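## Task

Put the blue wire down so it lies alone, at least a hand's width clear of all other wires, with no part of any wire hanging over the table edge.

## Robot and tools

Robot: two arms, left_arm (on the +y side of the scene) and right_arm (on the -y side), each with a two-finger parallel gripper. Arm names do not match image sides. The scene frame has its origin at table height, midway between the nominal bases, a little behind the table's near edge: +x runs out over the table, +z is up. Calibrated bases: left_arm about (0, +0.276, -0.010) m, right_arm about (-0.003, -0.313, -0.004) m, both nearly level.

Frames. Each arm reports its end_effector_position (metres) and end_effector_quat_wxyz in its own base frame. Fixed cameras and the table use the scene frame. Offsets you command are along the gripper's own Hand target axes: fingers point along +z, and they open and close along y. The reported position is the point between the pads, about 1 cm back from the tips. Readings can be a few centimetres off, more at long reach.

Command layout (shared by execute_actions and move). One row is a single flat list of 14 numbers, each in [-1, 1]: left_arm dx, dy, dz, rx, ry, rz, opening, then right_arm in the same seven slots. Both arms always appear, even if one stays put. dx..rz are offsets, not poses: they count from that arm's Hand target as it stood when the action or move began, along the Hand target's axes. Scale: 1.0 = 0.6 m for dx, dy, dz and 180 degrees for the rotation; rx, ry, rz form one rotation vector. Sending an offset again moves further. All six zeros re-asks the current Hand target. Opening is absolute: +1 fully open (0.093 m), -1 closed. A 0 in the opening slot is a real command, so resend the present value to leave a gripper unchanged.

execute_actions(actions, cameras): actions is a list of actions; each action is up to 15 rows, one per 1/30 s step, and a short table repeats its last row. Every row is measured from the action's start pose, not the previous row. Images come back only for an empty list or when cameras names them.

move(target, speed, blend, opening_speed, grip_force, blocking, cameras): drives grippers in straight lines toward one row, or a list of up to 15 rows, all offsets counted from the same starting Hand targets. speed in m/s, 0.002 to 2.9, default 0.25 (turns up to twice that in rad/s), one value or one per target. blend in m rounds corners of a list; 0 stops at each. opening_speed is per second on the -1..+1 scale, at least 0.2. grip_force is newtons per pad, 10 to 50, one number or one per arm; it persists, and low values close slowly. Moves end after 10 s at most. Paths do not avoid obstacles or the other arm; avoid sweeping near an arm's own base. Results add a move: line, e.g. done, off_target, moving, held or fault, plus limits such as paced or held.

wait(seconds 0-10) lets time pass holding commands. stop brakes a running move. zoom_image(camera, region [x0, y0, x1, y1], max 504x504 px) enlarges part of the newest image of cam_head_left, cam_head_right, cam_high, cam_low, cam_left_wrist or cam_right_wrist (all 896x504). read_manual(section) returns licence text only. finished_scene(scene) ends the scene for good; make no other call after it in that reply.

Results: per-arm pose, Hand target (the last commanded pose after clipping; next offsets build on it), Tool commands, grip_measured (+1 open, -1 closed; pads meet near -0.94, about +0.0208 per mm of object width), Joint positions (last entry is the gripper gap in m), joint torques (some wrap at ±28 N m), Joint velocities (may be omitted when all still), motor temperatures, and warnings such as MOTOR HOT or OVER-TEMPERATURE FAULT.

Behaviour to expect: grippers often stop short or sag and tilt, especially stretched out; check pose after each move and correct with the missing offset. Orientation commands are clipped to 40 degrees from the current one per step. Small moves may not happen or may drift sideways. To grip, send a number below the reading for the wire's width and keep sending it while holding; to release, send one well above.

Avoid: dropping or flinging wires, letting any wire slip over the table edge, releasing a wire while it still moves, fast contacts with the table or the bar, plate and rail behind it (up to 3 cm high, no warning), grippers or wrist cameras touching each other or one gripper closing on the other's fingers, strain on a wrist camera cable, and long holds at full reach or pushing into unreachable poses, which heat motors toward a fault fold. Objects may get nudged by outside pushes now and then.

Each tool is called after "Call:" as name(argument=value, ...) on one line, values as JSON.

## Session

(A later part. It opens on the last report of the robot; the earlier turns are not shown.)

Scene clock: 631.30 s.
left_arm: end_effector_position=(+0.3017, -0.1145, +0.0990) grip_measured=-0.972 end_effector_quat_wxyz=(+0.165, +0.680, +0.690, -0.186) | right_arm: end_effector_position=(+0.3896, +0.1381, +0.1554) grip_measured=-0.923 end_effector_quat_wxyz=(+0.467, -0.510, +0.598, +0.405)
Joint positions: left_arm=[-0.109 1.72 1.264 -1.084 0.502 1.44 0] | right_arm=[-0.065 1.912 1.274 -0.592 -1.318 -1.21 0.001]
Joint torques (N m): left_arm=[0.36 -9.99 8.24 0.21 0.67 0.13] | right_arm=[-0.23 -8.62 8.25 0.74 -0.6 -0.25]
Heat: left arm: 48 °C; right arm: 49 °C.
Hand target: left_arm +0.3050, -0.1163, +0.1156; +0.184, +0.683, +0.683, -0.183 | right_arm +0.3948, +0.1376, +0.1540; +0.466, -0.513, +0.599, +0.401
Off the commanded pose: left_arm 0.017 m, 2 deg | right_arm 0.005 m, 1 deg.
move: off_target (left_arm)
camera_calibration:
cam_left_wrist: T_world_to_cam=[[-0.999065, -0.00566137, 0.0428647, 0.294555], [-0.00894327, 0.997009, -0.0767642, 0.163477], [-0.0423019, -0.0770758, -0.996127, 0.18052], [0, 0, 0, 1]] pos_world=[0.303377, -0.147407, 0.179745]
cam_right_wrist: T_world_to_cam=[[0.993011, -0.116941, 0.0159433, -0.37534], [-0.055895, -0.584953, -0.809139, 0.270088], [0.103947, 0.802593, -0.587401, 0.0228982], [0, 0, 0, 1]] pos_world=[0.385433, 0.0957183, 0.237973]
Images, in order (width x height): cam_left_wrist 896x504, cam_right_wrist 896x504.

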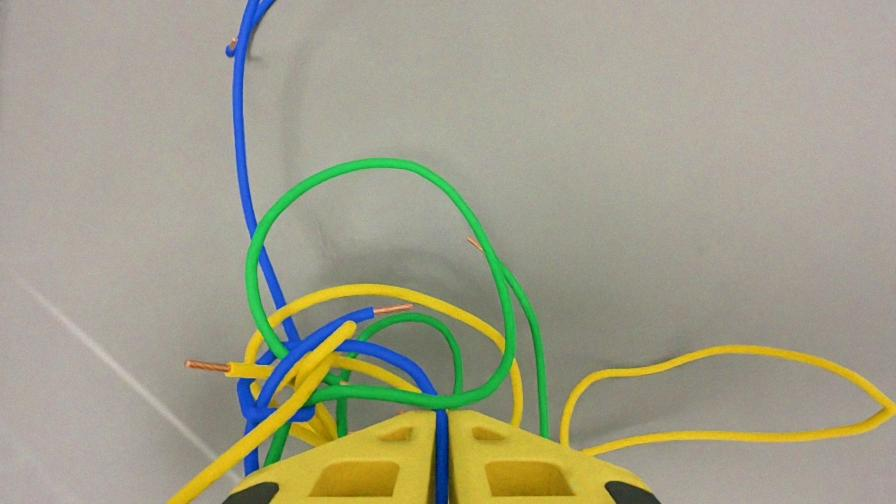

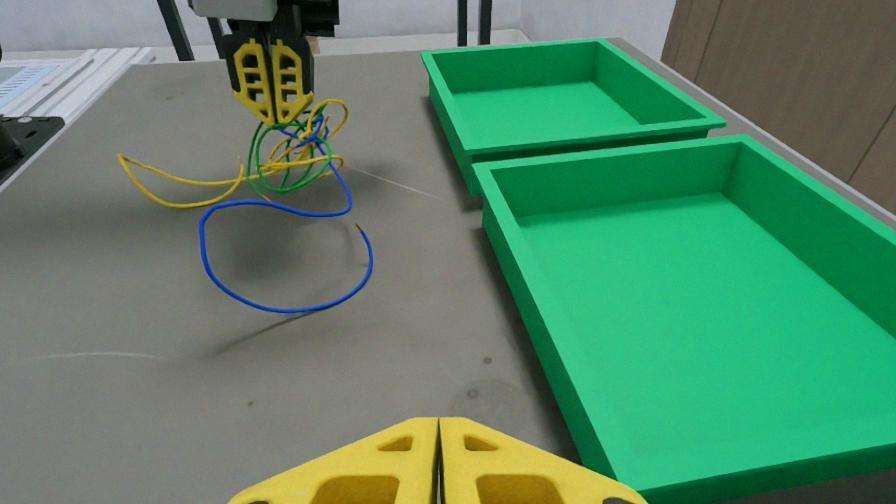

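Call:
move(target=[-0.214,0,-0.11,0,0,0,-1,0,0,0,0,0,0,-0.924], speed=0.15, cameras=["cam_left_wrist","cam_right_wrist","cam_low"])

Call:
zoom_image(camera="cam_right_wrist", region=[150, 50, 454, 304])

Call:
zoom_image(camera="cam_left_wrist", region=[150, 200, 600, 504])

Scene clock: 640.93 s.
left_arm: end_effector_position=(+0.3050, -0.1940, +0.2338) grip_measured=-0.972 end_effector_quat_wxyz=(+0.189, +0.682, +0.682, -0.186) | right_arm: end_effector_position=(+0.3896, +0.1381, +0.1554) grip_measured=-0.923 end_effector_quat_wxyz=(+0.467, -0.510, +0.598, +0.405)
Joint positions: left_arm=[-0.34 1.755 1.829 -1.445 0.502 1.179 0] | right_arm=[-0.065 1.912 1.274 -0.592 -1.318 -1.21 0.001]
Joint torques (N m): left_arm=[-0.62 -7.39 8.36 0.57 0.34 0.01] | right_arm=[-0.21 -8.62 8.28 0.73 -0.6 -0.25]
Heat: left arm: 50 °C; right arm: 49 °C.
Hand target: left_arm +0.3047, -0.1943, +0.2370; +0.184, +0.683, +0.683, -0.183 | right_arm +0.3948, +0.1376, +0.1540; +0.466, -0.513, +0.599, +0.401
Off the commanded pose: left_arm 0.003 m, 1 deg | right_arm 0.005 m, 1 deg.
move: done
camera_calibration:
cam_left_wrist: T_world_to_cam=[[-0.999975, -0.0000603322, 0.00702628, 0.301375], [-0.000846135, 0.99372, -0.111889, 0.258199], [-0.0069754, -0.111892, -0.993696, 0.290687], [0, 0, 0, 1]] pos_world=[0.303613, -0.224034, 0.315626]
cam_right_wrist: T_world_to_cam=[[0.993011, -0.116941, 0.0159433, -0.37534], [-0.055895, -0.584953, -0.809139, 0.270088], [0.103947, 0.802593, -0.587401, 0.0228982], [0, 0, 0, 1]] pos_world=[0.385433, 0.0957183, 0.237973]
Images, in order (width x height): cam_low 896x504, cam_left_wrist 896x504, cam_right_wrist 896x504.

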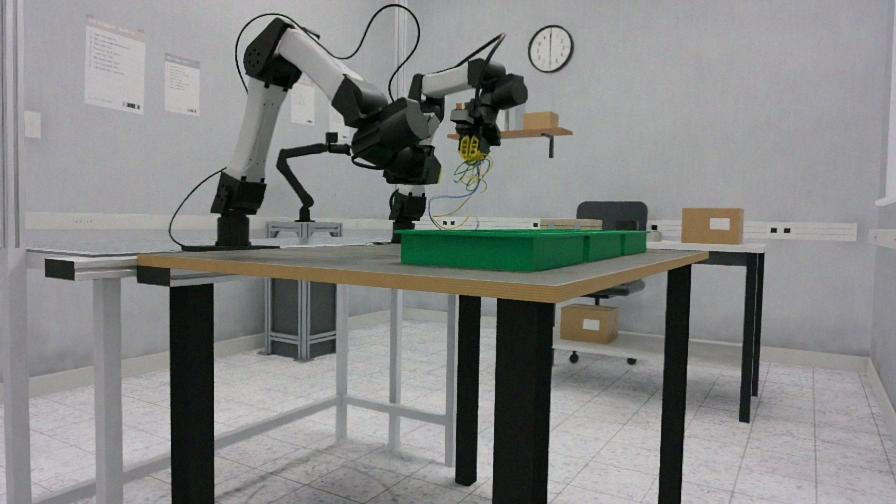

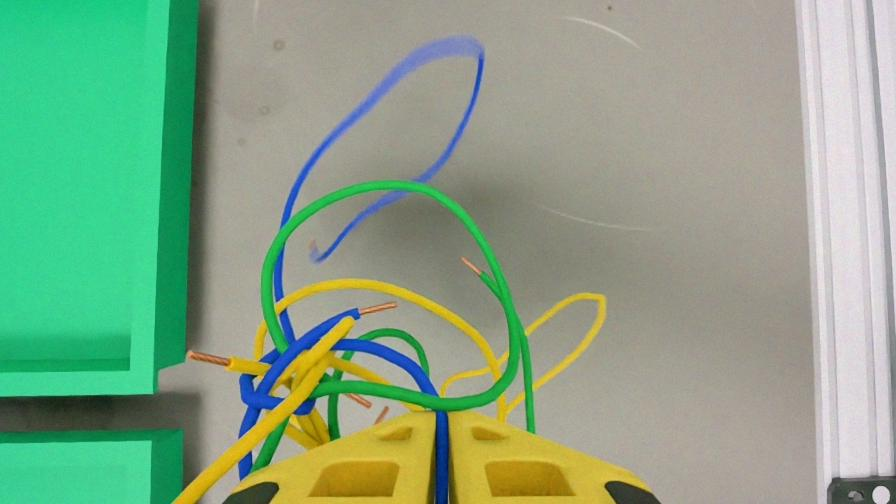

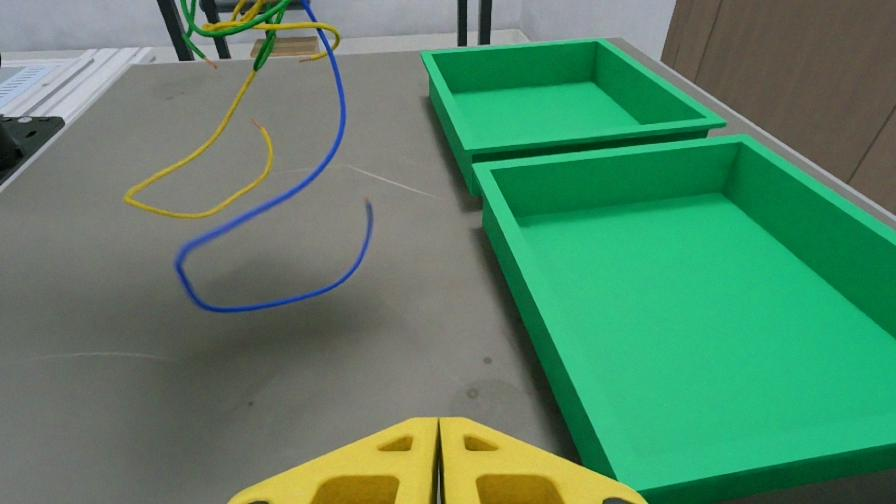

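Scaled by 1.658.

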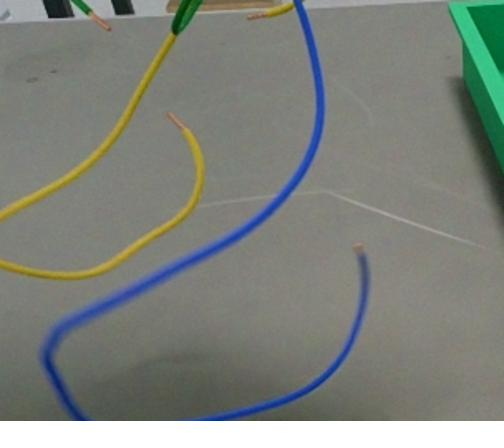

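Scaled by 1.120.

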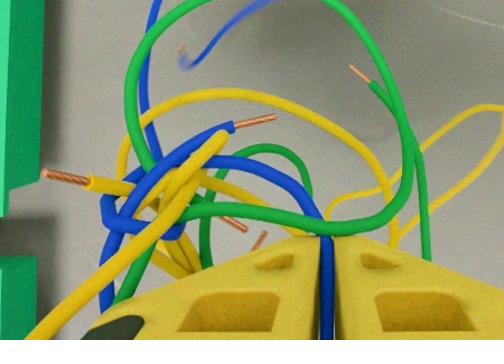

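Call:
move(target=[0,0,0,0,0,0,-1,0.0223,0.3007,0.2285,0,0,0,-0.1], speed=0.2, cameras=["cam_left_wrist","cam_right_wrist","cam_head_right"])

Scene clock: 666.67 s.
left_arm: end_effector_position=(+0.3049, -0.1939, +0.2337) grip_measured=-0.972 end_effector_quat_wxyz=(+0.189, +0.682, +0.682, -0.186) | right_arm: end_effector_position=(+0.2375, +0.2939, +0.1158) grip_measured=-0.101 end_effector_quat_wxyz=(+0.472, -0.517, +0.590, +0.401)
Joint positions: left_arm=[-0.34 1.755 1.829 -1.446 0.502 1.179 0] | right_arm=[0.553 1.585 0.449 0.781 -0.838 -0.285 0.04]
Joint torques (N m): left_arm=[-0.62 -7.38 8.35 0.58 0.34 0.01] | right_arm=[0.08 -4.94 4.46 2.07 -0.12 -0.04]
Heat: left arm: 52 °C; right arm: 49 °C.
Hand target: left_arm +0.3047, -0.1943, +0.2370; +0.184, +0.683, +0.683, -0.183 | right_arm +0.2359, +0.2931, +0.1081; +0.466, -0.513, +0.599, +0.401
Off the commanded pose: left_arm 0.003 m, 1 deg | right_arm 0.008 m, 1 deg.
move: done
camera_calibration:
cam_left_wrist: T_world_to_cam=[[-0.999973, -0.000125781, 0.00733582, 0.30116], [-0.000944358, 0.993743, -0.11169, 0.25817], [-0.00727587, -0.111694, -0.993716, 0.290828], [0, 0, 0, 1]] pos_world=[0.303511, -0.224033, 0.315627]
cam_right_wrist: T_world_to_cam=[[0.993399, -0.107659, 0.0396096, -0.21102], [-0.0311072, -0.585165, -0.810317, 0.31494], [0.110416, 0.803736, -0.584651, -0.111796], [0, 0, 0, 1]] pos_world=[0.231768, 0.251428, 0.198198]
Images, in order (width x height): cam_head_right 896x504, cam_left_wrist 896x504, cam_right_wrist 896x504.

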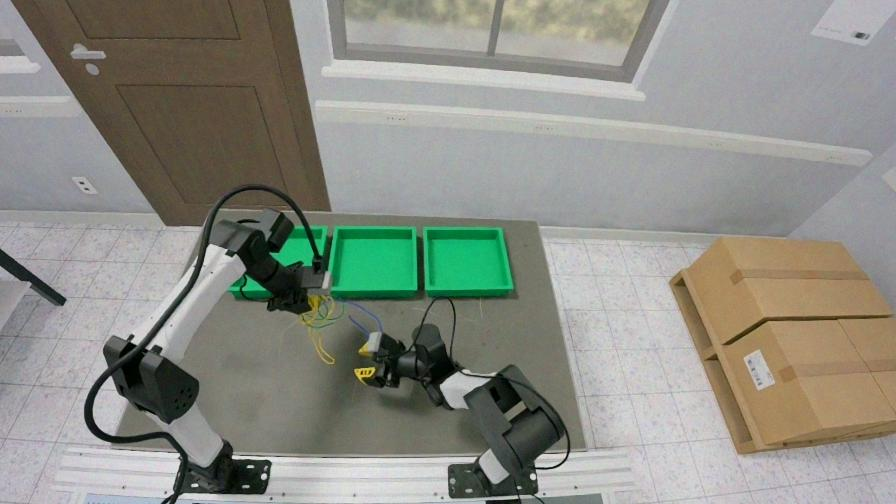

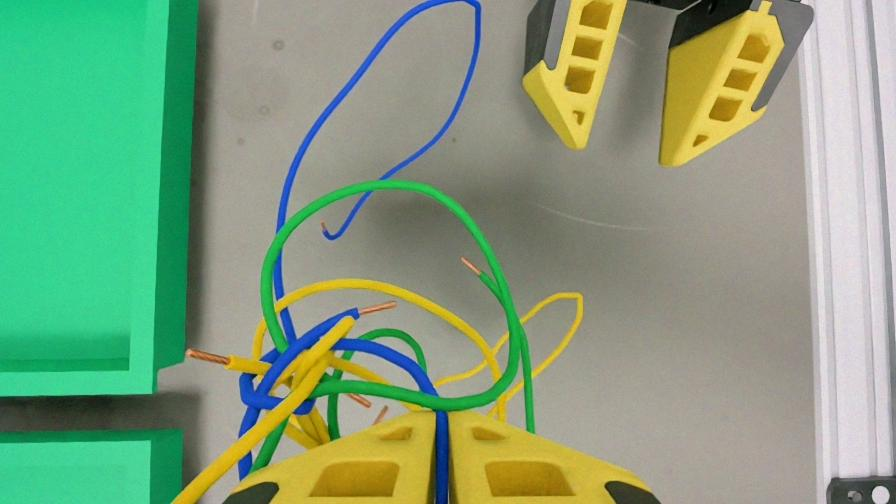

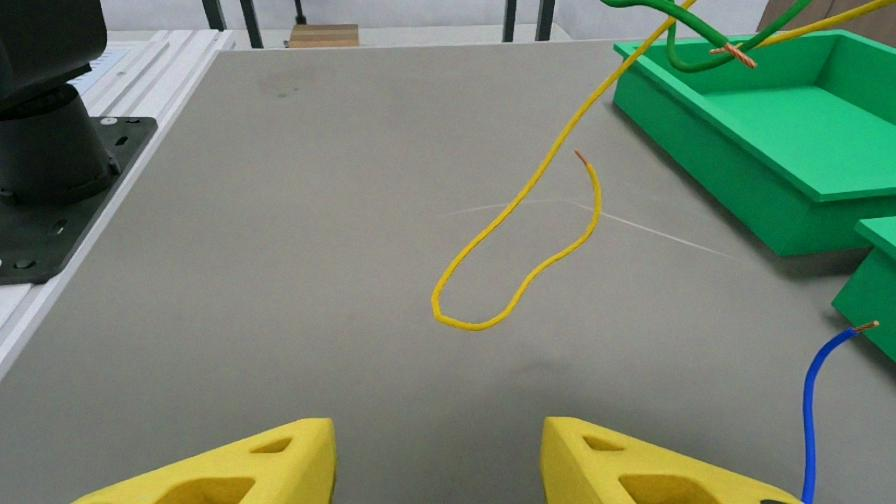

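Call:
move(target=[[0,0,0,0,0,0,-1,-0.0455,-0.0223,0.1077,0,0,0,-0.2],[0,0,0,0,0,0,-1,-0.0455,-0.0223,0.1077,0,0,0,-1]], speed=0.1, cameras=["cam_left_wrist","cam_right_wrist"])

Scene clock: 686.33 s.
left_arm: end_effector_position=(+0.3049, -0.1939, +0.2337) grip_measured=-0.972 end_effector_quat_wxyz=(+0.189, +0.682, +0.682, -0.186) | right_arm: end_effector_position=(+0.2551, +0.3563, +0.1204) grip_measured=-0.975 end_effector_quat_wxyz=(+0.470, -0.517, +0.592, +0.402)
Joint positions: left_arm=[-0.34 1.755 1.829 -1.446 0.502 1.179 0] | right_arm=[0.698 1.748 0.651 0.784 -0.703 -0.217 0]
Joint torques (N m): left_arm=[-0.62 -7.41 8.35 0.58 0.34 0.01] | right_arm=[-0.1 -6.94 7.47 1.9 -0.12 -0.04]
Heat: left arm: 52 °C; right arm: 47 °C.
Hand target: left_arm +0.3047, -0.1943, +0.2370; +0.184, +0.683, +0.683, -0.183 | right_arm +0.2595, +0.3597, +0.1187; +0.466, -0.513, +0.599, +0.401
Off the commanded pose: left_arm 0.003 m, 1 deg | right_arm 0.006 m, 1 deg.
move: done
camera_calibration:
cam_left_wrist: T_world_to_cam=[[-0.999973, -0.000125781, 0.00733582, 0.30116], [-0.000944358, 0.993743, -0.11169, 0.25817], [-0.00727587, -0.111694, -0.993716, 0.290828], [0, 0, 0, 1]] pos_world=[0.303511, -0.224033, 0.315627]
cam_right_wrist: T_world_to_cam=[[0.993765, -0.106157, 0.0340989, -0.221992], [-0.034917, -0.586737, -0.809024, 0.357208], [0.10589, 0.802789, -0.586786, -0.159453], [0, 0, 0, 1]] pos_world=[0.249964, 0.314028, 0.202995]
Images, in order (width x height): cam_left_wrist 896x504, cam_right_wrist 896x504.

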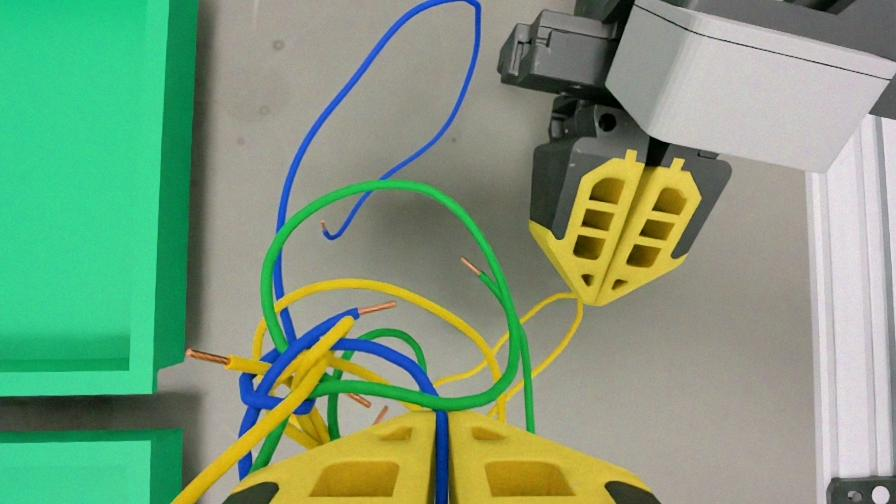

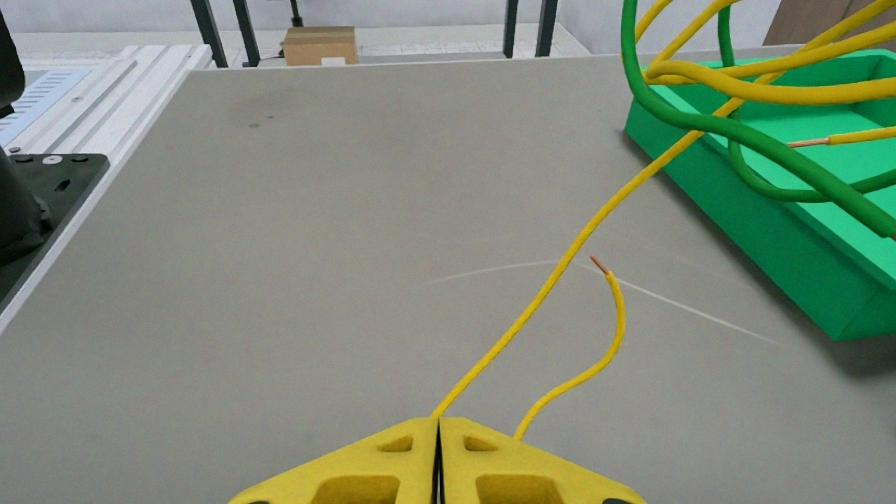

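Call:
move(target=[-0.0405,0.0667,-0.0728,0,0,0,-1,0,0,0,0,0,0,-1], speed=0.08, cameras=["cam_left_wrist","cam_right_wrist"])

Call:
zoom_image(camera="cam_left_wrist", region=[150, 200, 600, 504])

Scene clock: 691.57 s.
left_arm: end_effector_position=(+0.3443, -0.1949, +0.2833) grip_measured=-0.972 end_effector_quat_wxyz=(+0.245, +0.670, +0.683, -0.158) | right_arm: end_effector_position=(+0.2551, +0.3563, +0.1204) grip_measured=-0.975 end_effector_quat_wxyz=(+0.470, -0.517, +0.592, +0.402)
Joint positions: left_arm=[-0.309 1.872 2.162 -1.533 0.501 1.157 0] | right_arm=[0.698 1.748 0.651 0.784 -0.703 -0.217 0]
Joint torques (N m): left_arm=[0.62 -7.98 8.03 0.86 0.53 -0.02] | right_arm=[-0.1 -6.9 7.47 1.92 -0.11 -0.06]
Heat: left arm: 52 °C; right arm: 47 °C.
Hand target: left_arm +0.3448, -0.1933, +0.2870; +0.184, +0.683, +0.683, -0.183 | right_arm +0.2595, +0.3597, +0.1187; +0.466, -0.513, +0.599, +0.401
Off the commanded pose: left_arm 0.004 m, 8 deg | right_arm 0.006 m, 1 deg.
joint sent to its limit (left arm) — joint 4 (wrist pitch), lower limit. The joint targets are off in orientation, not in position.
move: off_target (left_arm)
camera_calibration:
cam_left_wrist: T_world_to_cam=[[-0.993462, -0.0520244, -0.101619, 0.358742], [-0.0357956, 0.987195, -0.155451, 0.287878], [0.108405, -0.150797, -0.982603, 0.289618], [0, 0, 0, 1]] pos_world=[0.335305, -0.221855, 0.365785]
cam_right_wrist: T_world_to_cam=[[0.993765, -0.106157, 0.0340989, -0.221992], [-0.034917, -0.586737, -0.809024, 0.357208], [0.10589, 0.802789, -0.586786, -0.159453], [0, 0, 0, 1]] pos_world=[0.249964, 0.314028, 0.202995]
Images, in order (width x height): cam_left_wrist 896x504, cam_right_wrist 896x504.

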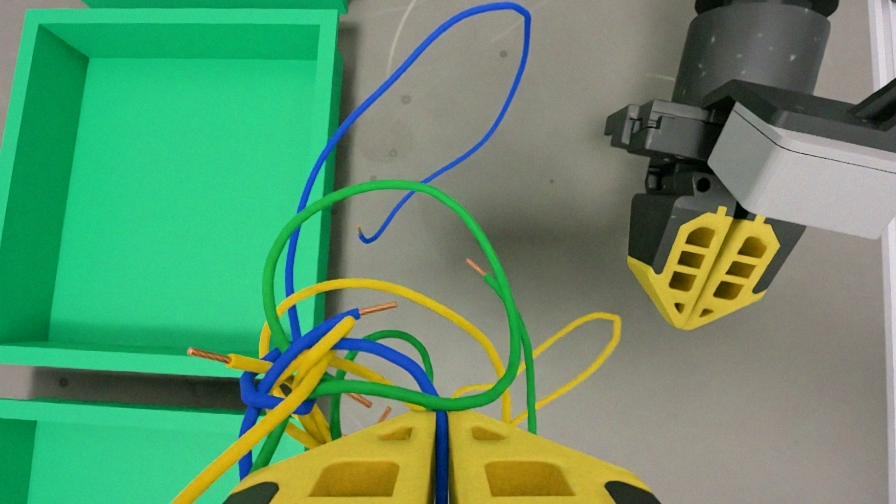

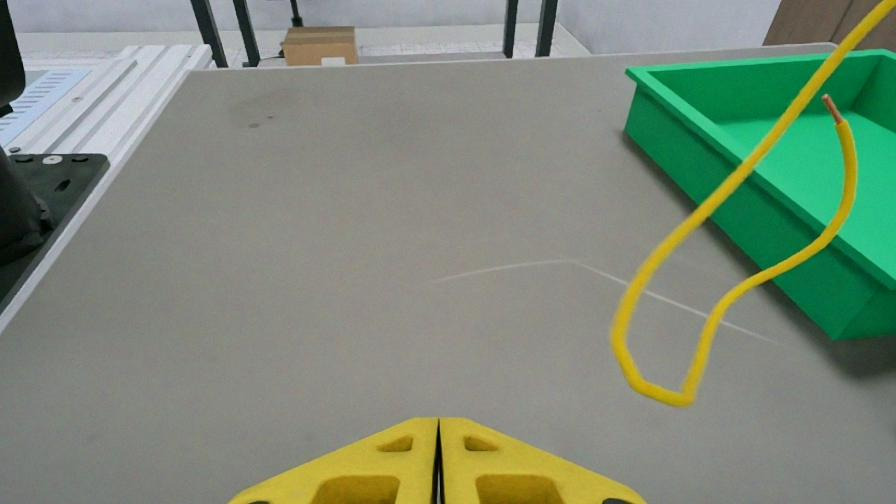

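Scaled by 1.120.

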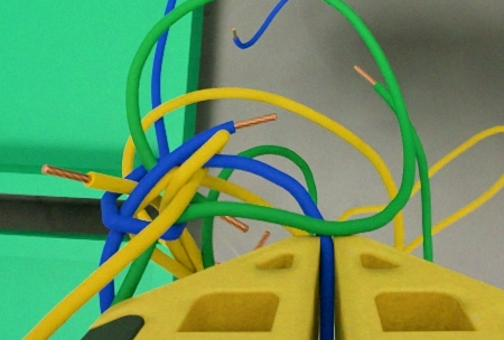

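Call:
move(target=[0,0,0,0,0,0,-1,-0.084,-0.168,-0.25,0,0,0,-0.4], speed=0.2, cameras=["cam_left_wrist","cam_right_wrist"])

Call:
zoom_image(camera="cam_right_wrist", region=[350, 100, 750, 504])

Scene clock: 710.03 s.
left_arm: end_effector_position=(+0.3443, -0.1949, +0.2833) grip_measured=-0.972 end_effector_quat_wxyz=(+0.245, +0.670, +0.683, -0.158) | right_arm: end_effector_position=(+0.3367, +0.2121, +0.1950) grip_measured=-0.401 end_effector_quat_wxyz=(+0.459, -0.507, +0.607, +0.404)
Joint positions: left_arm=[-0.309 1.872 2.162 -1.533 0.501 1.157 0] | right_arm=[0.162 1.587 0.971 -0.08 -1.167 -0.63 0.026]
Joint torques (N m): left_arm=[0.64 -7.99 8.03 0.85 0.53 0.01] | right_arm=[-0.36 -7.83 8.98 1.39 -0.56 -0.28]
Motor temperatures (°C): left_arm=[27 47 54 37 31 30 29] | right_arm=[26 42 48 38 27 30 27]
Heat: left arm: 54 °C; right arm: 48 °C.
Hand target: left_arm +0.3449, -0.1933, +0.2870; +0.184, +0.683, +0.683, -0.183 | right_arm +0.3393, +0.2128, +0.2040; +0.466, -0.513, +0.599, +0.401
Off the commanded pose: left_arm 0.004 m, 8 deg | right_arm 0.009 m, 1 deg.
joint sent to its limit (left arm) — joint 4 (wrist pitch), lower limit. The joint targets are off in orientation, not in position.
move: off_target (left_arm)
camera_calibration:
cam_left_wrist: T_world_to_cam=[[-0.993469, -0.0523958, -0.101359, 0.358565], [-0.0362006, 0.987175, -0.155484, 0.288022], [0.108206, -0.150799, -0.982625, 0.289692], [0, 0, 0, 1]] pos_world=[0.335304, -0.221855, 0.365785]
cam_right_wrist: T_world_to_cam=[[0.992246, -0.124286, -0.00111598, -0.309765], [-0.0755084, -0.595644, -0.799691, 0.34946], [0.098726, 0.793575, -0.60041, -0.00156706], [0, 0, 0, 1]] pos_world=[0.333905, 0.170898, 0.278173]
Images, in order (width x height): cam_left_wrist 896x504, cam_right_wrist 896x504.

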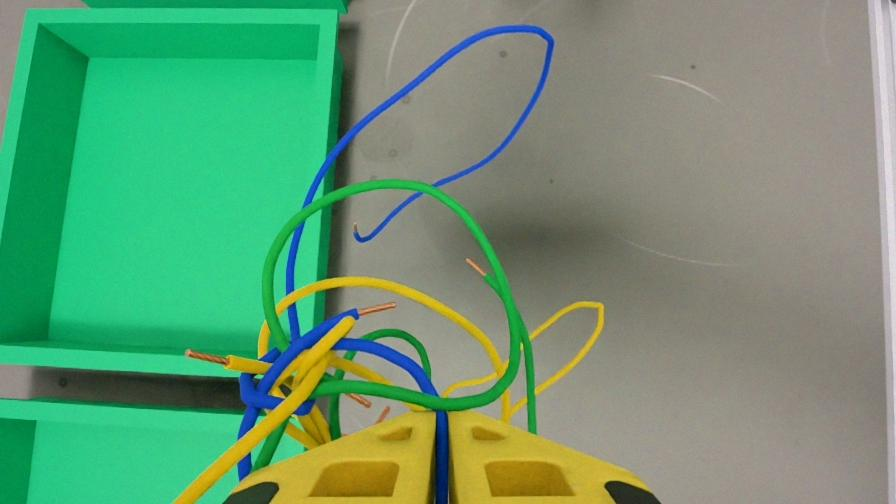

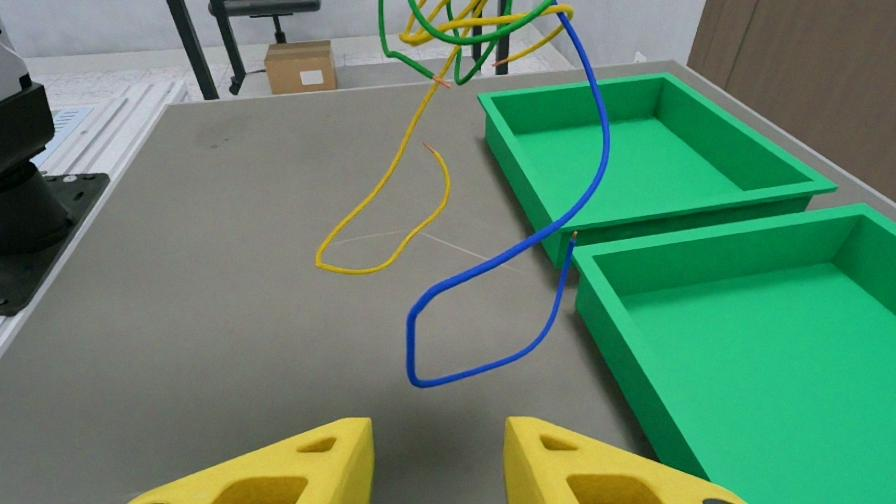

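Scaled by 1.248.

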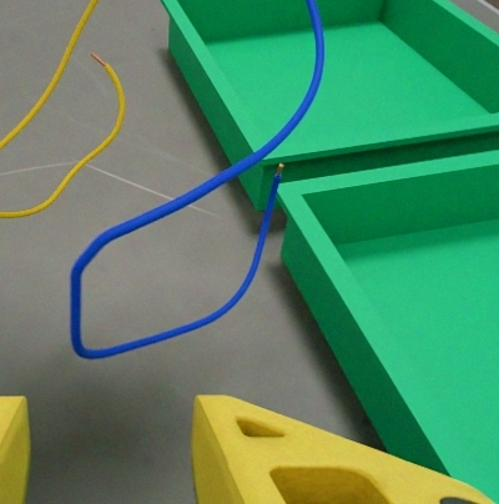

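Call:
zoom_image(camera="cam_left_wrist", region=[400, 250, 640, 440])

Call:
zoom_image(camera="cam_right_wrist", region=[300, 0, 620, 290])

Scaled by 2.100.

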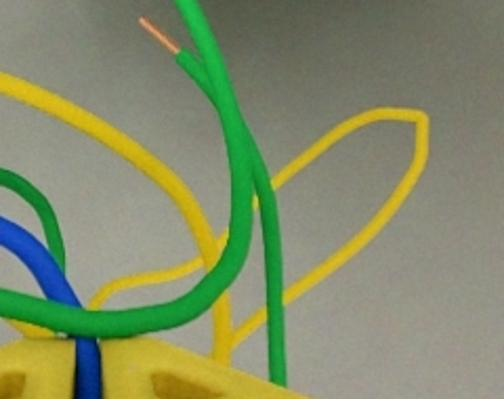

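Scaled by 1.575.

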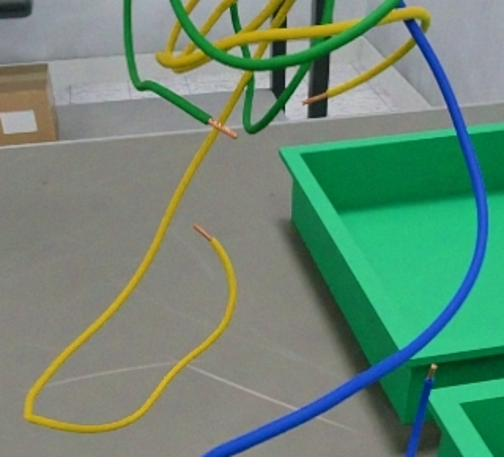

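Call:
move(target=[0.2167,0,0.2408,0,0,0,-1,0,0,0,0,0,0,-0.4], speed=0.15, cameras=["cam_left_wrist","cam_right_wrist"])

Call:
zoom_image(camera="cam_right_wrist", region=[250, 100, 700, 400])

Scene clock: 748.27 s.
left_arm: end_effector_position=(+0.3471, -0.1551, +0.1044) grip_measured=-0.972 end_effector_quat_wxyz=(+0.187, +0.685, +0.683, -0.175) | right_arm: end_effector_position=(+0.3366, +0.2121, +0.1948) grip_measured=-0.401 end_effector_quat_wxyz=(+0.459, -0.507, +0.608, +0.404)
Joint positions: left_arm=[-0.205 1.852 1.44 -1.025 0.502 1.334 0] | right_arm=[0.162 1.587 0.971 -0.081 -1.167 -0.631 0.026]
Joint torques (N m): left_arm=[0.7 -8.43 4.9 0.74 0.58 0.15] | right_arm=[-0.31 -7.86 9.01 1.42 -0.56 -0.25]
Heat: left arm: 54 °C; right arm: 50 °C.
Hand target: left_arm +0.3449, -0.1533, +0.0968; +0.184, +0.683, +0.683, -0.183 | right_arm +0.3393, +0.2128, +0.2040; +0.466, -0.513, +0.599, +0.401
Off the commanded pose: left_arm 0.008 m, 1 deg | right_arm 0.010 m, 1 deg.
move: done
camera_calibration:
cam_left_wrist: T_world_to_cam=[[-0.999967, -0.00153037, -0.00791646, 0.345687], [-0.000789163, 0.995685, -0.0927975, 0.203396], [0.00802432, -0.0927882, -0.995654, 0.164697], [0, 0, 0, 1]] pos_world=[0.344514, -0.186708, 0.185593]
cam_right_wrist: T_world_to_cam=[[0.992285, -0.123969, -0.00144669, -0.309642], [-0.0756328, -0.596061, -0.799369, 0.349316], [0.0982343, 0.793311, -0.600839, -0.00134866], [0, 0, 0, 1]] pos_world=[0.333805, 0.170898, 0.277974]
Images, in order (width x height): cam_left_wrist 896x504, cam_right_wrist 896x504.

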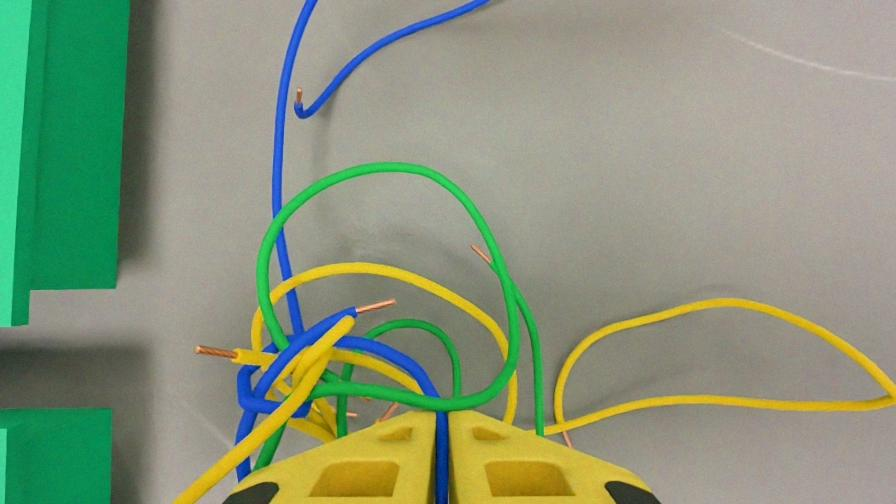

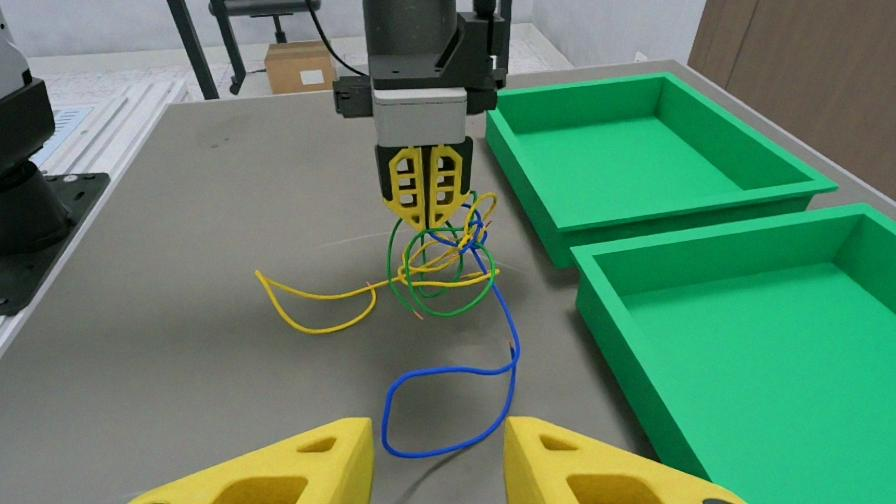

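Scaled by 1.120.

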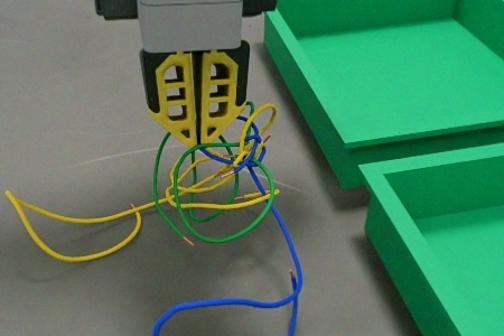

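Call:
move(target=[0,0,0,0,0,0,-1,0.0565,0.261,0.345,0.369,0.2093,0.2779,-0.1], speed=0.2, cameras=["cam_left_wrist","cam_right_wrist","cam_head_right"])

Scene clock: 785.27 s.
left_arm: end_effector_position=(+0.3472, -0.1551, +0.1044) grip_measured=-0.972 end_effector_quat_wxyz=(+0.188, +0.685, +0.682, -0.174) | right_arm: end_effector_position=(+0.2123, +0.4256, +0.1231) grip_measured=-0.101 end_effector_quat_wxyz=(+0.259, -0.004, +0.966, +0.006)
Joint positions: left_arm=[-0.205 1.852 1.44 -1.024 0.502 1.334 0] | right_arm=[1.277 2.209 2.034 -1.215 0.495 1.222 0.04]
Joint torques (N m): left_arm=[0.68 -8.44 4.92 0.74 0.59 0.14] | right_arm=[-0.29 -11.38 8.43 0.55 0.28 -0.04]
Motor temperatures (°C): left_arm=[27 46 48 36 31 30 29] | right_arm=[26 43 52 38 27 30 27]
Heat: left arm: 48 °C; right arm: 52 °C.
Hand target: left_arm +0.3449, -0.1533, +0.0968; +0.184, +0.683, +0.683, -0.183 | right_arm +0.2134, +0.4267, +0.1210; +0.258, +0.000, +0.966, +0.000
Off the commanded pose: left_arm 0.008 m, 1 deg | right_arm 0.003 m, 1 deg.
move: done
camera_calibration:
cam_left_wrist: T_world_to_cam=[[-0.999964, -0.00156944, -0.00831439, 0.345756], [-0.000790296, 0.995675, -0.0928969, 0.203423], [0.00842423, -0.092887, -0.995641, 0.164638], [0, 0, 0, 1]] pos_world=[0.344517, -0.186708, 0.185692]
cam_right_wrist: T_world_to_cam=[[0.0537243, -0.998391, -0.0181462, 0.413546], [-0.989592, -0.0508038, -0.134634, 0.290088], [0.133495, 0.0251904, -0.990729, 0.165807], [0, 0, 0, 1]] pos_world=[0.242717, 0.423442, 0.21083]
Images, in order (width x height): cam_head_right 896x504, cam_left_wrist 896x504, cam_right_wrist 896x504.

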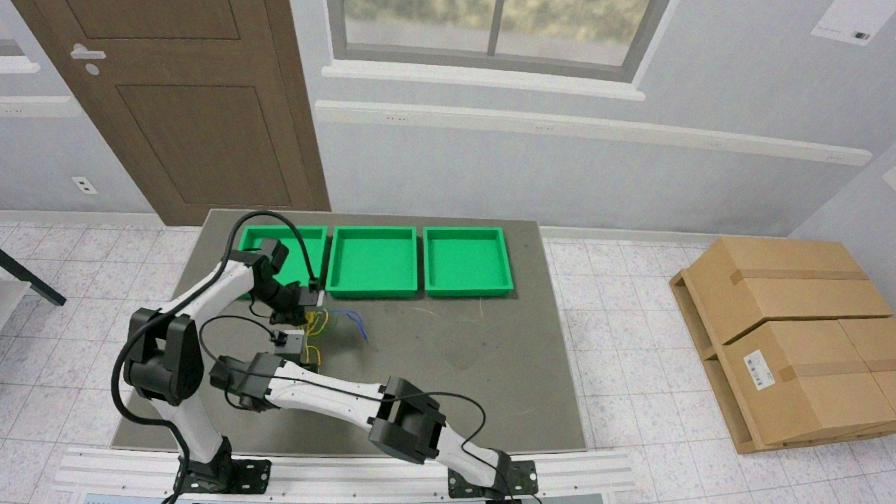

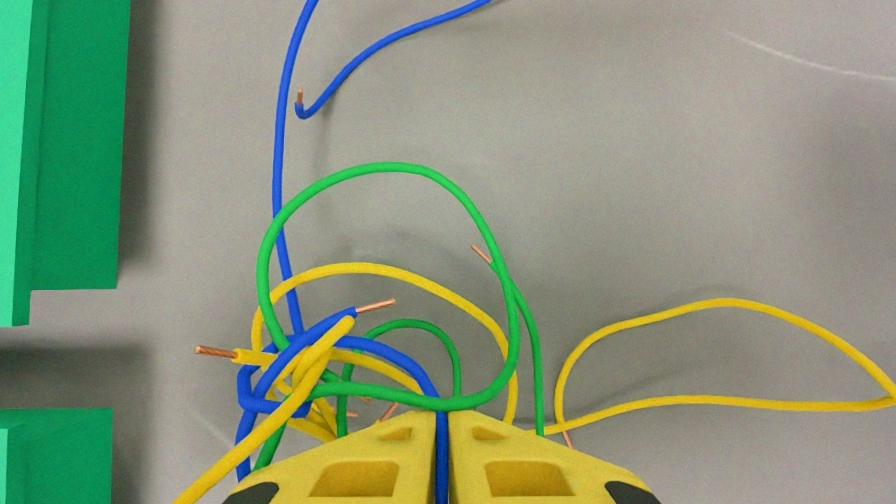

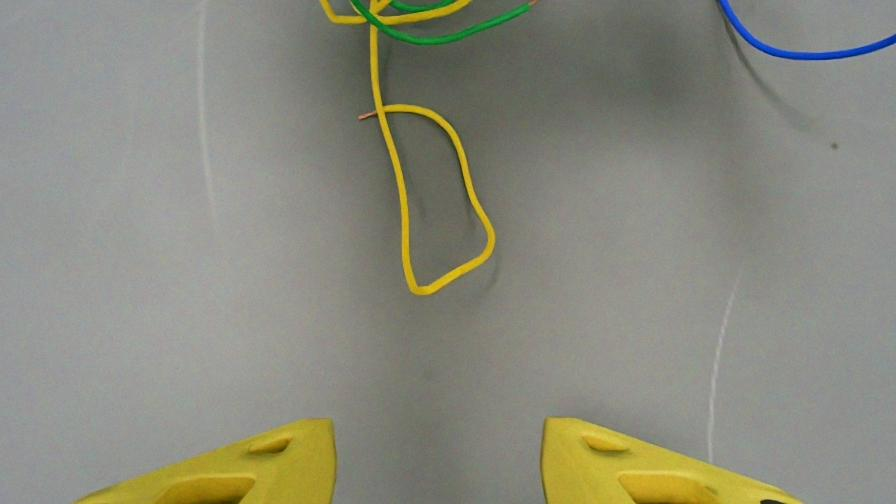

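Call:
move(target=[[0,0,0,0,0,0,-1,-0.01,0.0073,0.165,0,0,0,-0.1],[0,0,0,0,0,0,-1,-0.01,0.0073,0.165,0,0,0,-1]], speed=0.12, cameras=["cam_left_wrist","cam_right_wrist"])

Scene clock: 794.60 s.
left_arm: end_effector_position=(+0.3472, -0.1551, +0.1044) grip_measured=-0.972 end_effector_quat_wxyz=(+0.188, +0.685, +0.682, -0.174) | right_arm: end_effector_position=(+0.2672, +0.4328, +0.0489) grip_measured=-0.969 end_effector_quat_wxyz=(+0.264, +0.004, +0.965, +0.007)
Joint positions: left_arm=[-0.205 1.852 1.44 -1.024 0.502 1.334 0] | right_arm=[1.172 2.327 1.929 -0.936 0.483 1.121 0]
Joint torques (N m): left_arm=[0.69 -8.43 4.9 0.74 0.58 0.14] | right_arm=[-0.64 -12.63 5.68 0.94 0.18 -0.22]
Heat: left arm: 47 °C; right arm: 53 °C.
Hand target: left_arm +0.3449, -0.1533, +0.0968; +0.184, +0.683, +0.683, -0.183 | right_arm +0.2680, +0.4312, +0.0383; +0.259, +0.000, +0.966, +0.000
Off the commanded pose: left_arm 0.008 m, 1 deg | right_arm 0.011 m, 1 deg.
move: off_target (right_arm); target 2's new opening was sent with right_arm's hand 0.011 m and 1 deg from that target
camera_calibration:
cam_left_wrist: T_world_to_cam=[[-0.999962, -0.00159879, -0.00861293, 0.345907], [-0.000791785, 0.995675, -0.0928971, 0.203424], [0.0087242, -0.0928868, -0.995638, 0.164533], [0, 0, 0, 1]] pos_world=[0.344619, -0.186708, 0.185692]
cam_right_wrist: T_world_to_cam=[[0.0387651, -0.998958, -0.0240913, 0.420912], [-0.988894, -0.0348904, -0.14447, 0.328168], [0.143479, 0.0294241, -0.989216, 0.0802216], [0, 0, 0, 1]] pos_world=[0.296696, 0.429563, 0.136907]
Images, in order (width x height): cam_left_wrist 896x504, cam_right_wrist 896x504.

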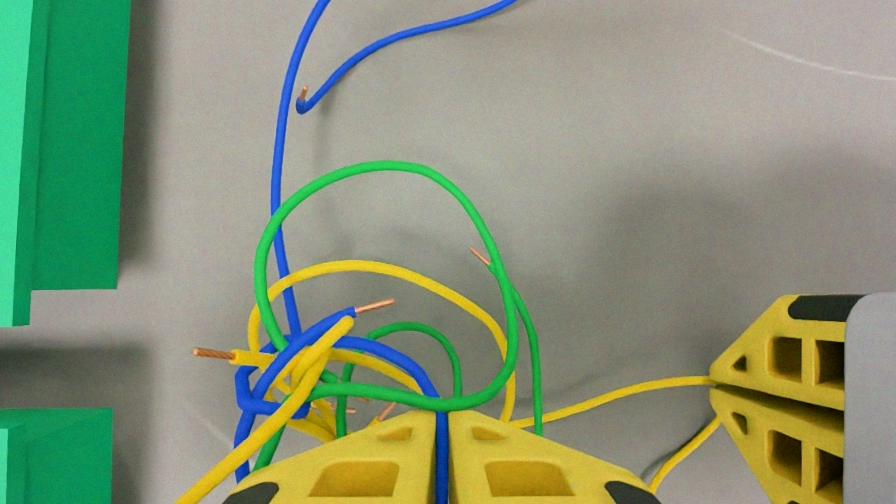

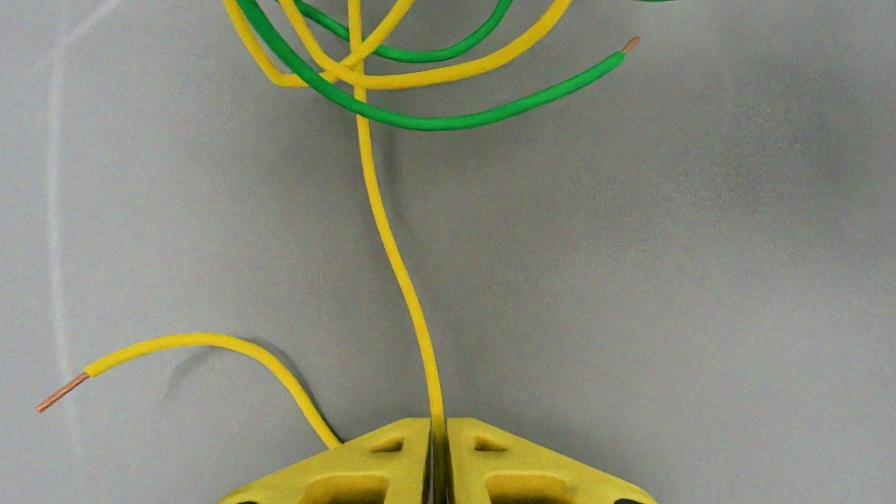

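Call:
move(target=[-0.0167,0.1,-0.029,0,0,0,-1,0,0,0,0,0,0,-1], speed=0.08, cameras=["cam_left_wrist","cam_right_wrist"])

Call:
zoom_image(camera="cam_left_wrist", region=[150, 200, 600, 504])

Scene clock: 798.57 s.
left_arm: end_effector_position=(+0.4007, -0.1542, +0.1148) grip_measured=-0.973 end_effector_quat_wxyz=(+0.180, +0.684, +0.684, -0.177) | right_arm: end_effector_position=(+0.2674, +0.4333, +0.0491) grip_measured=-0.969 end_effector_quat_wxyz=(+0.264, +0.004, +0.964, +0.008)
Joint positions: left_arm=[-0.178 2.071 1.792 -1.188 0.502 1.366 0] | right_arm=[1.172 2.327 1.929 -0.933 0.483 1.121 0]
Joint torques (N m): left_arm=[0.79 -9.83 8.66 0.4 0.62 0.15] | right_arm=[-0.58 -12.64 5.67 0.91 0.2 -0.21]
Heat: left arm: 47 °C; right arm: 52 °C.
Hand target: left_arm +0.4050, -0.1533, +0.1170; +0.184, +0.683, +0.683, -0.183 | right_arm +0.2680, +0.4311, +0.0383; +0.258, +0.000, +0.966, +0.000
Off the commanded pose: left_arm 0.005 m, 1 deg | right_arm 0.011 m, 1 deg.
move: off_target (right_arm)
camera_calibration:
cam_left_wrist: T_world_to_cam=[[-0.999979, -0.00151388, 0.00623445, 0.397808], [-0.00204862, 0.996234, -0.0866801, 0.203455], [-0.00607975, -0.0866911, -0.996217, 0.181335], [0, 0, 0, 1]] pos_world=[0.399319, -0.186366, 0.195804]
cam_right_wrist: T_world_to_cam=[[0.0387218, -0.998899, -0.0264676, 0.421626], [-0.988751, -0.0344719, -0.145547, 0.328234], [0.144475, 0.0318057, -0.988997, 0.0790395], [0, 0, 0, 1]] pos_world=[0.296796, 0.429962, 0.137103]
Images, in order (width x height): cam_left_wrist 896x504, cam_right_wrist 896x504.

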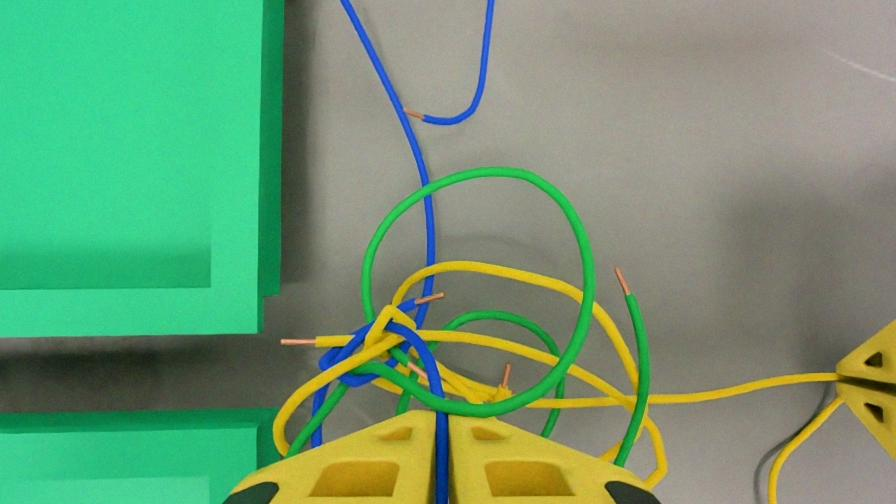

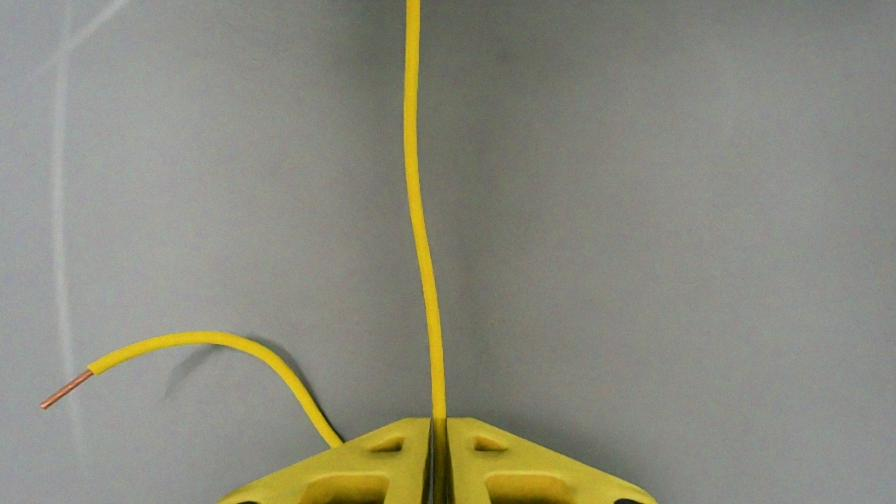

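Scaled by 1.120.

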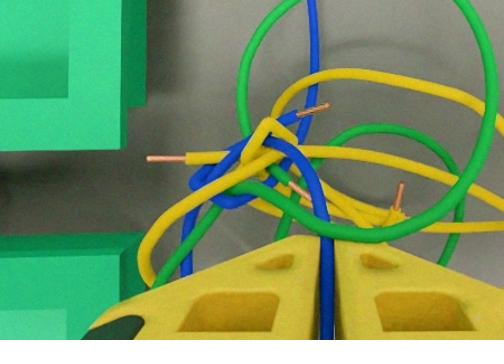

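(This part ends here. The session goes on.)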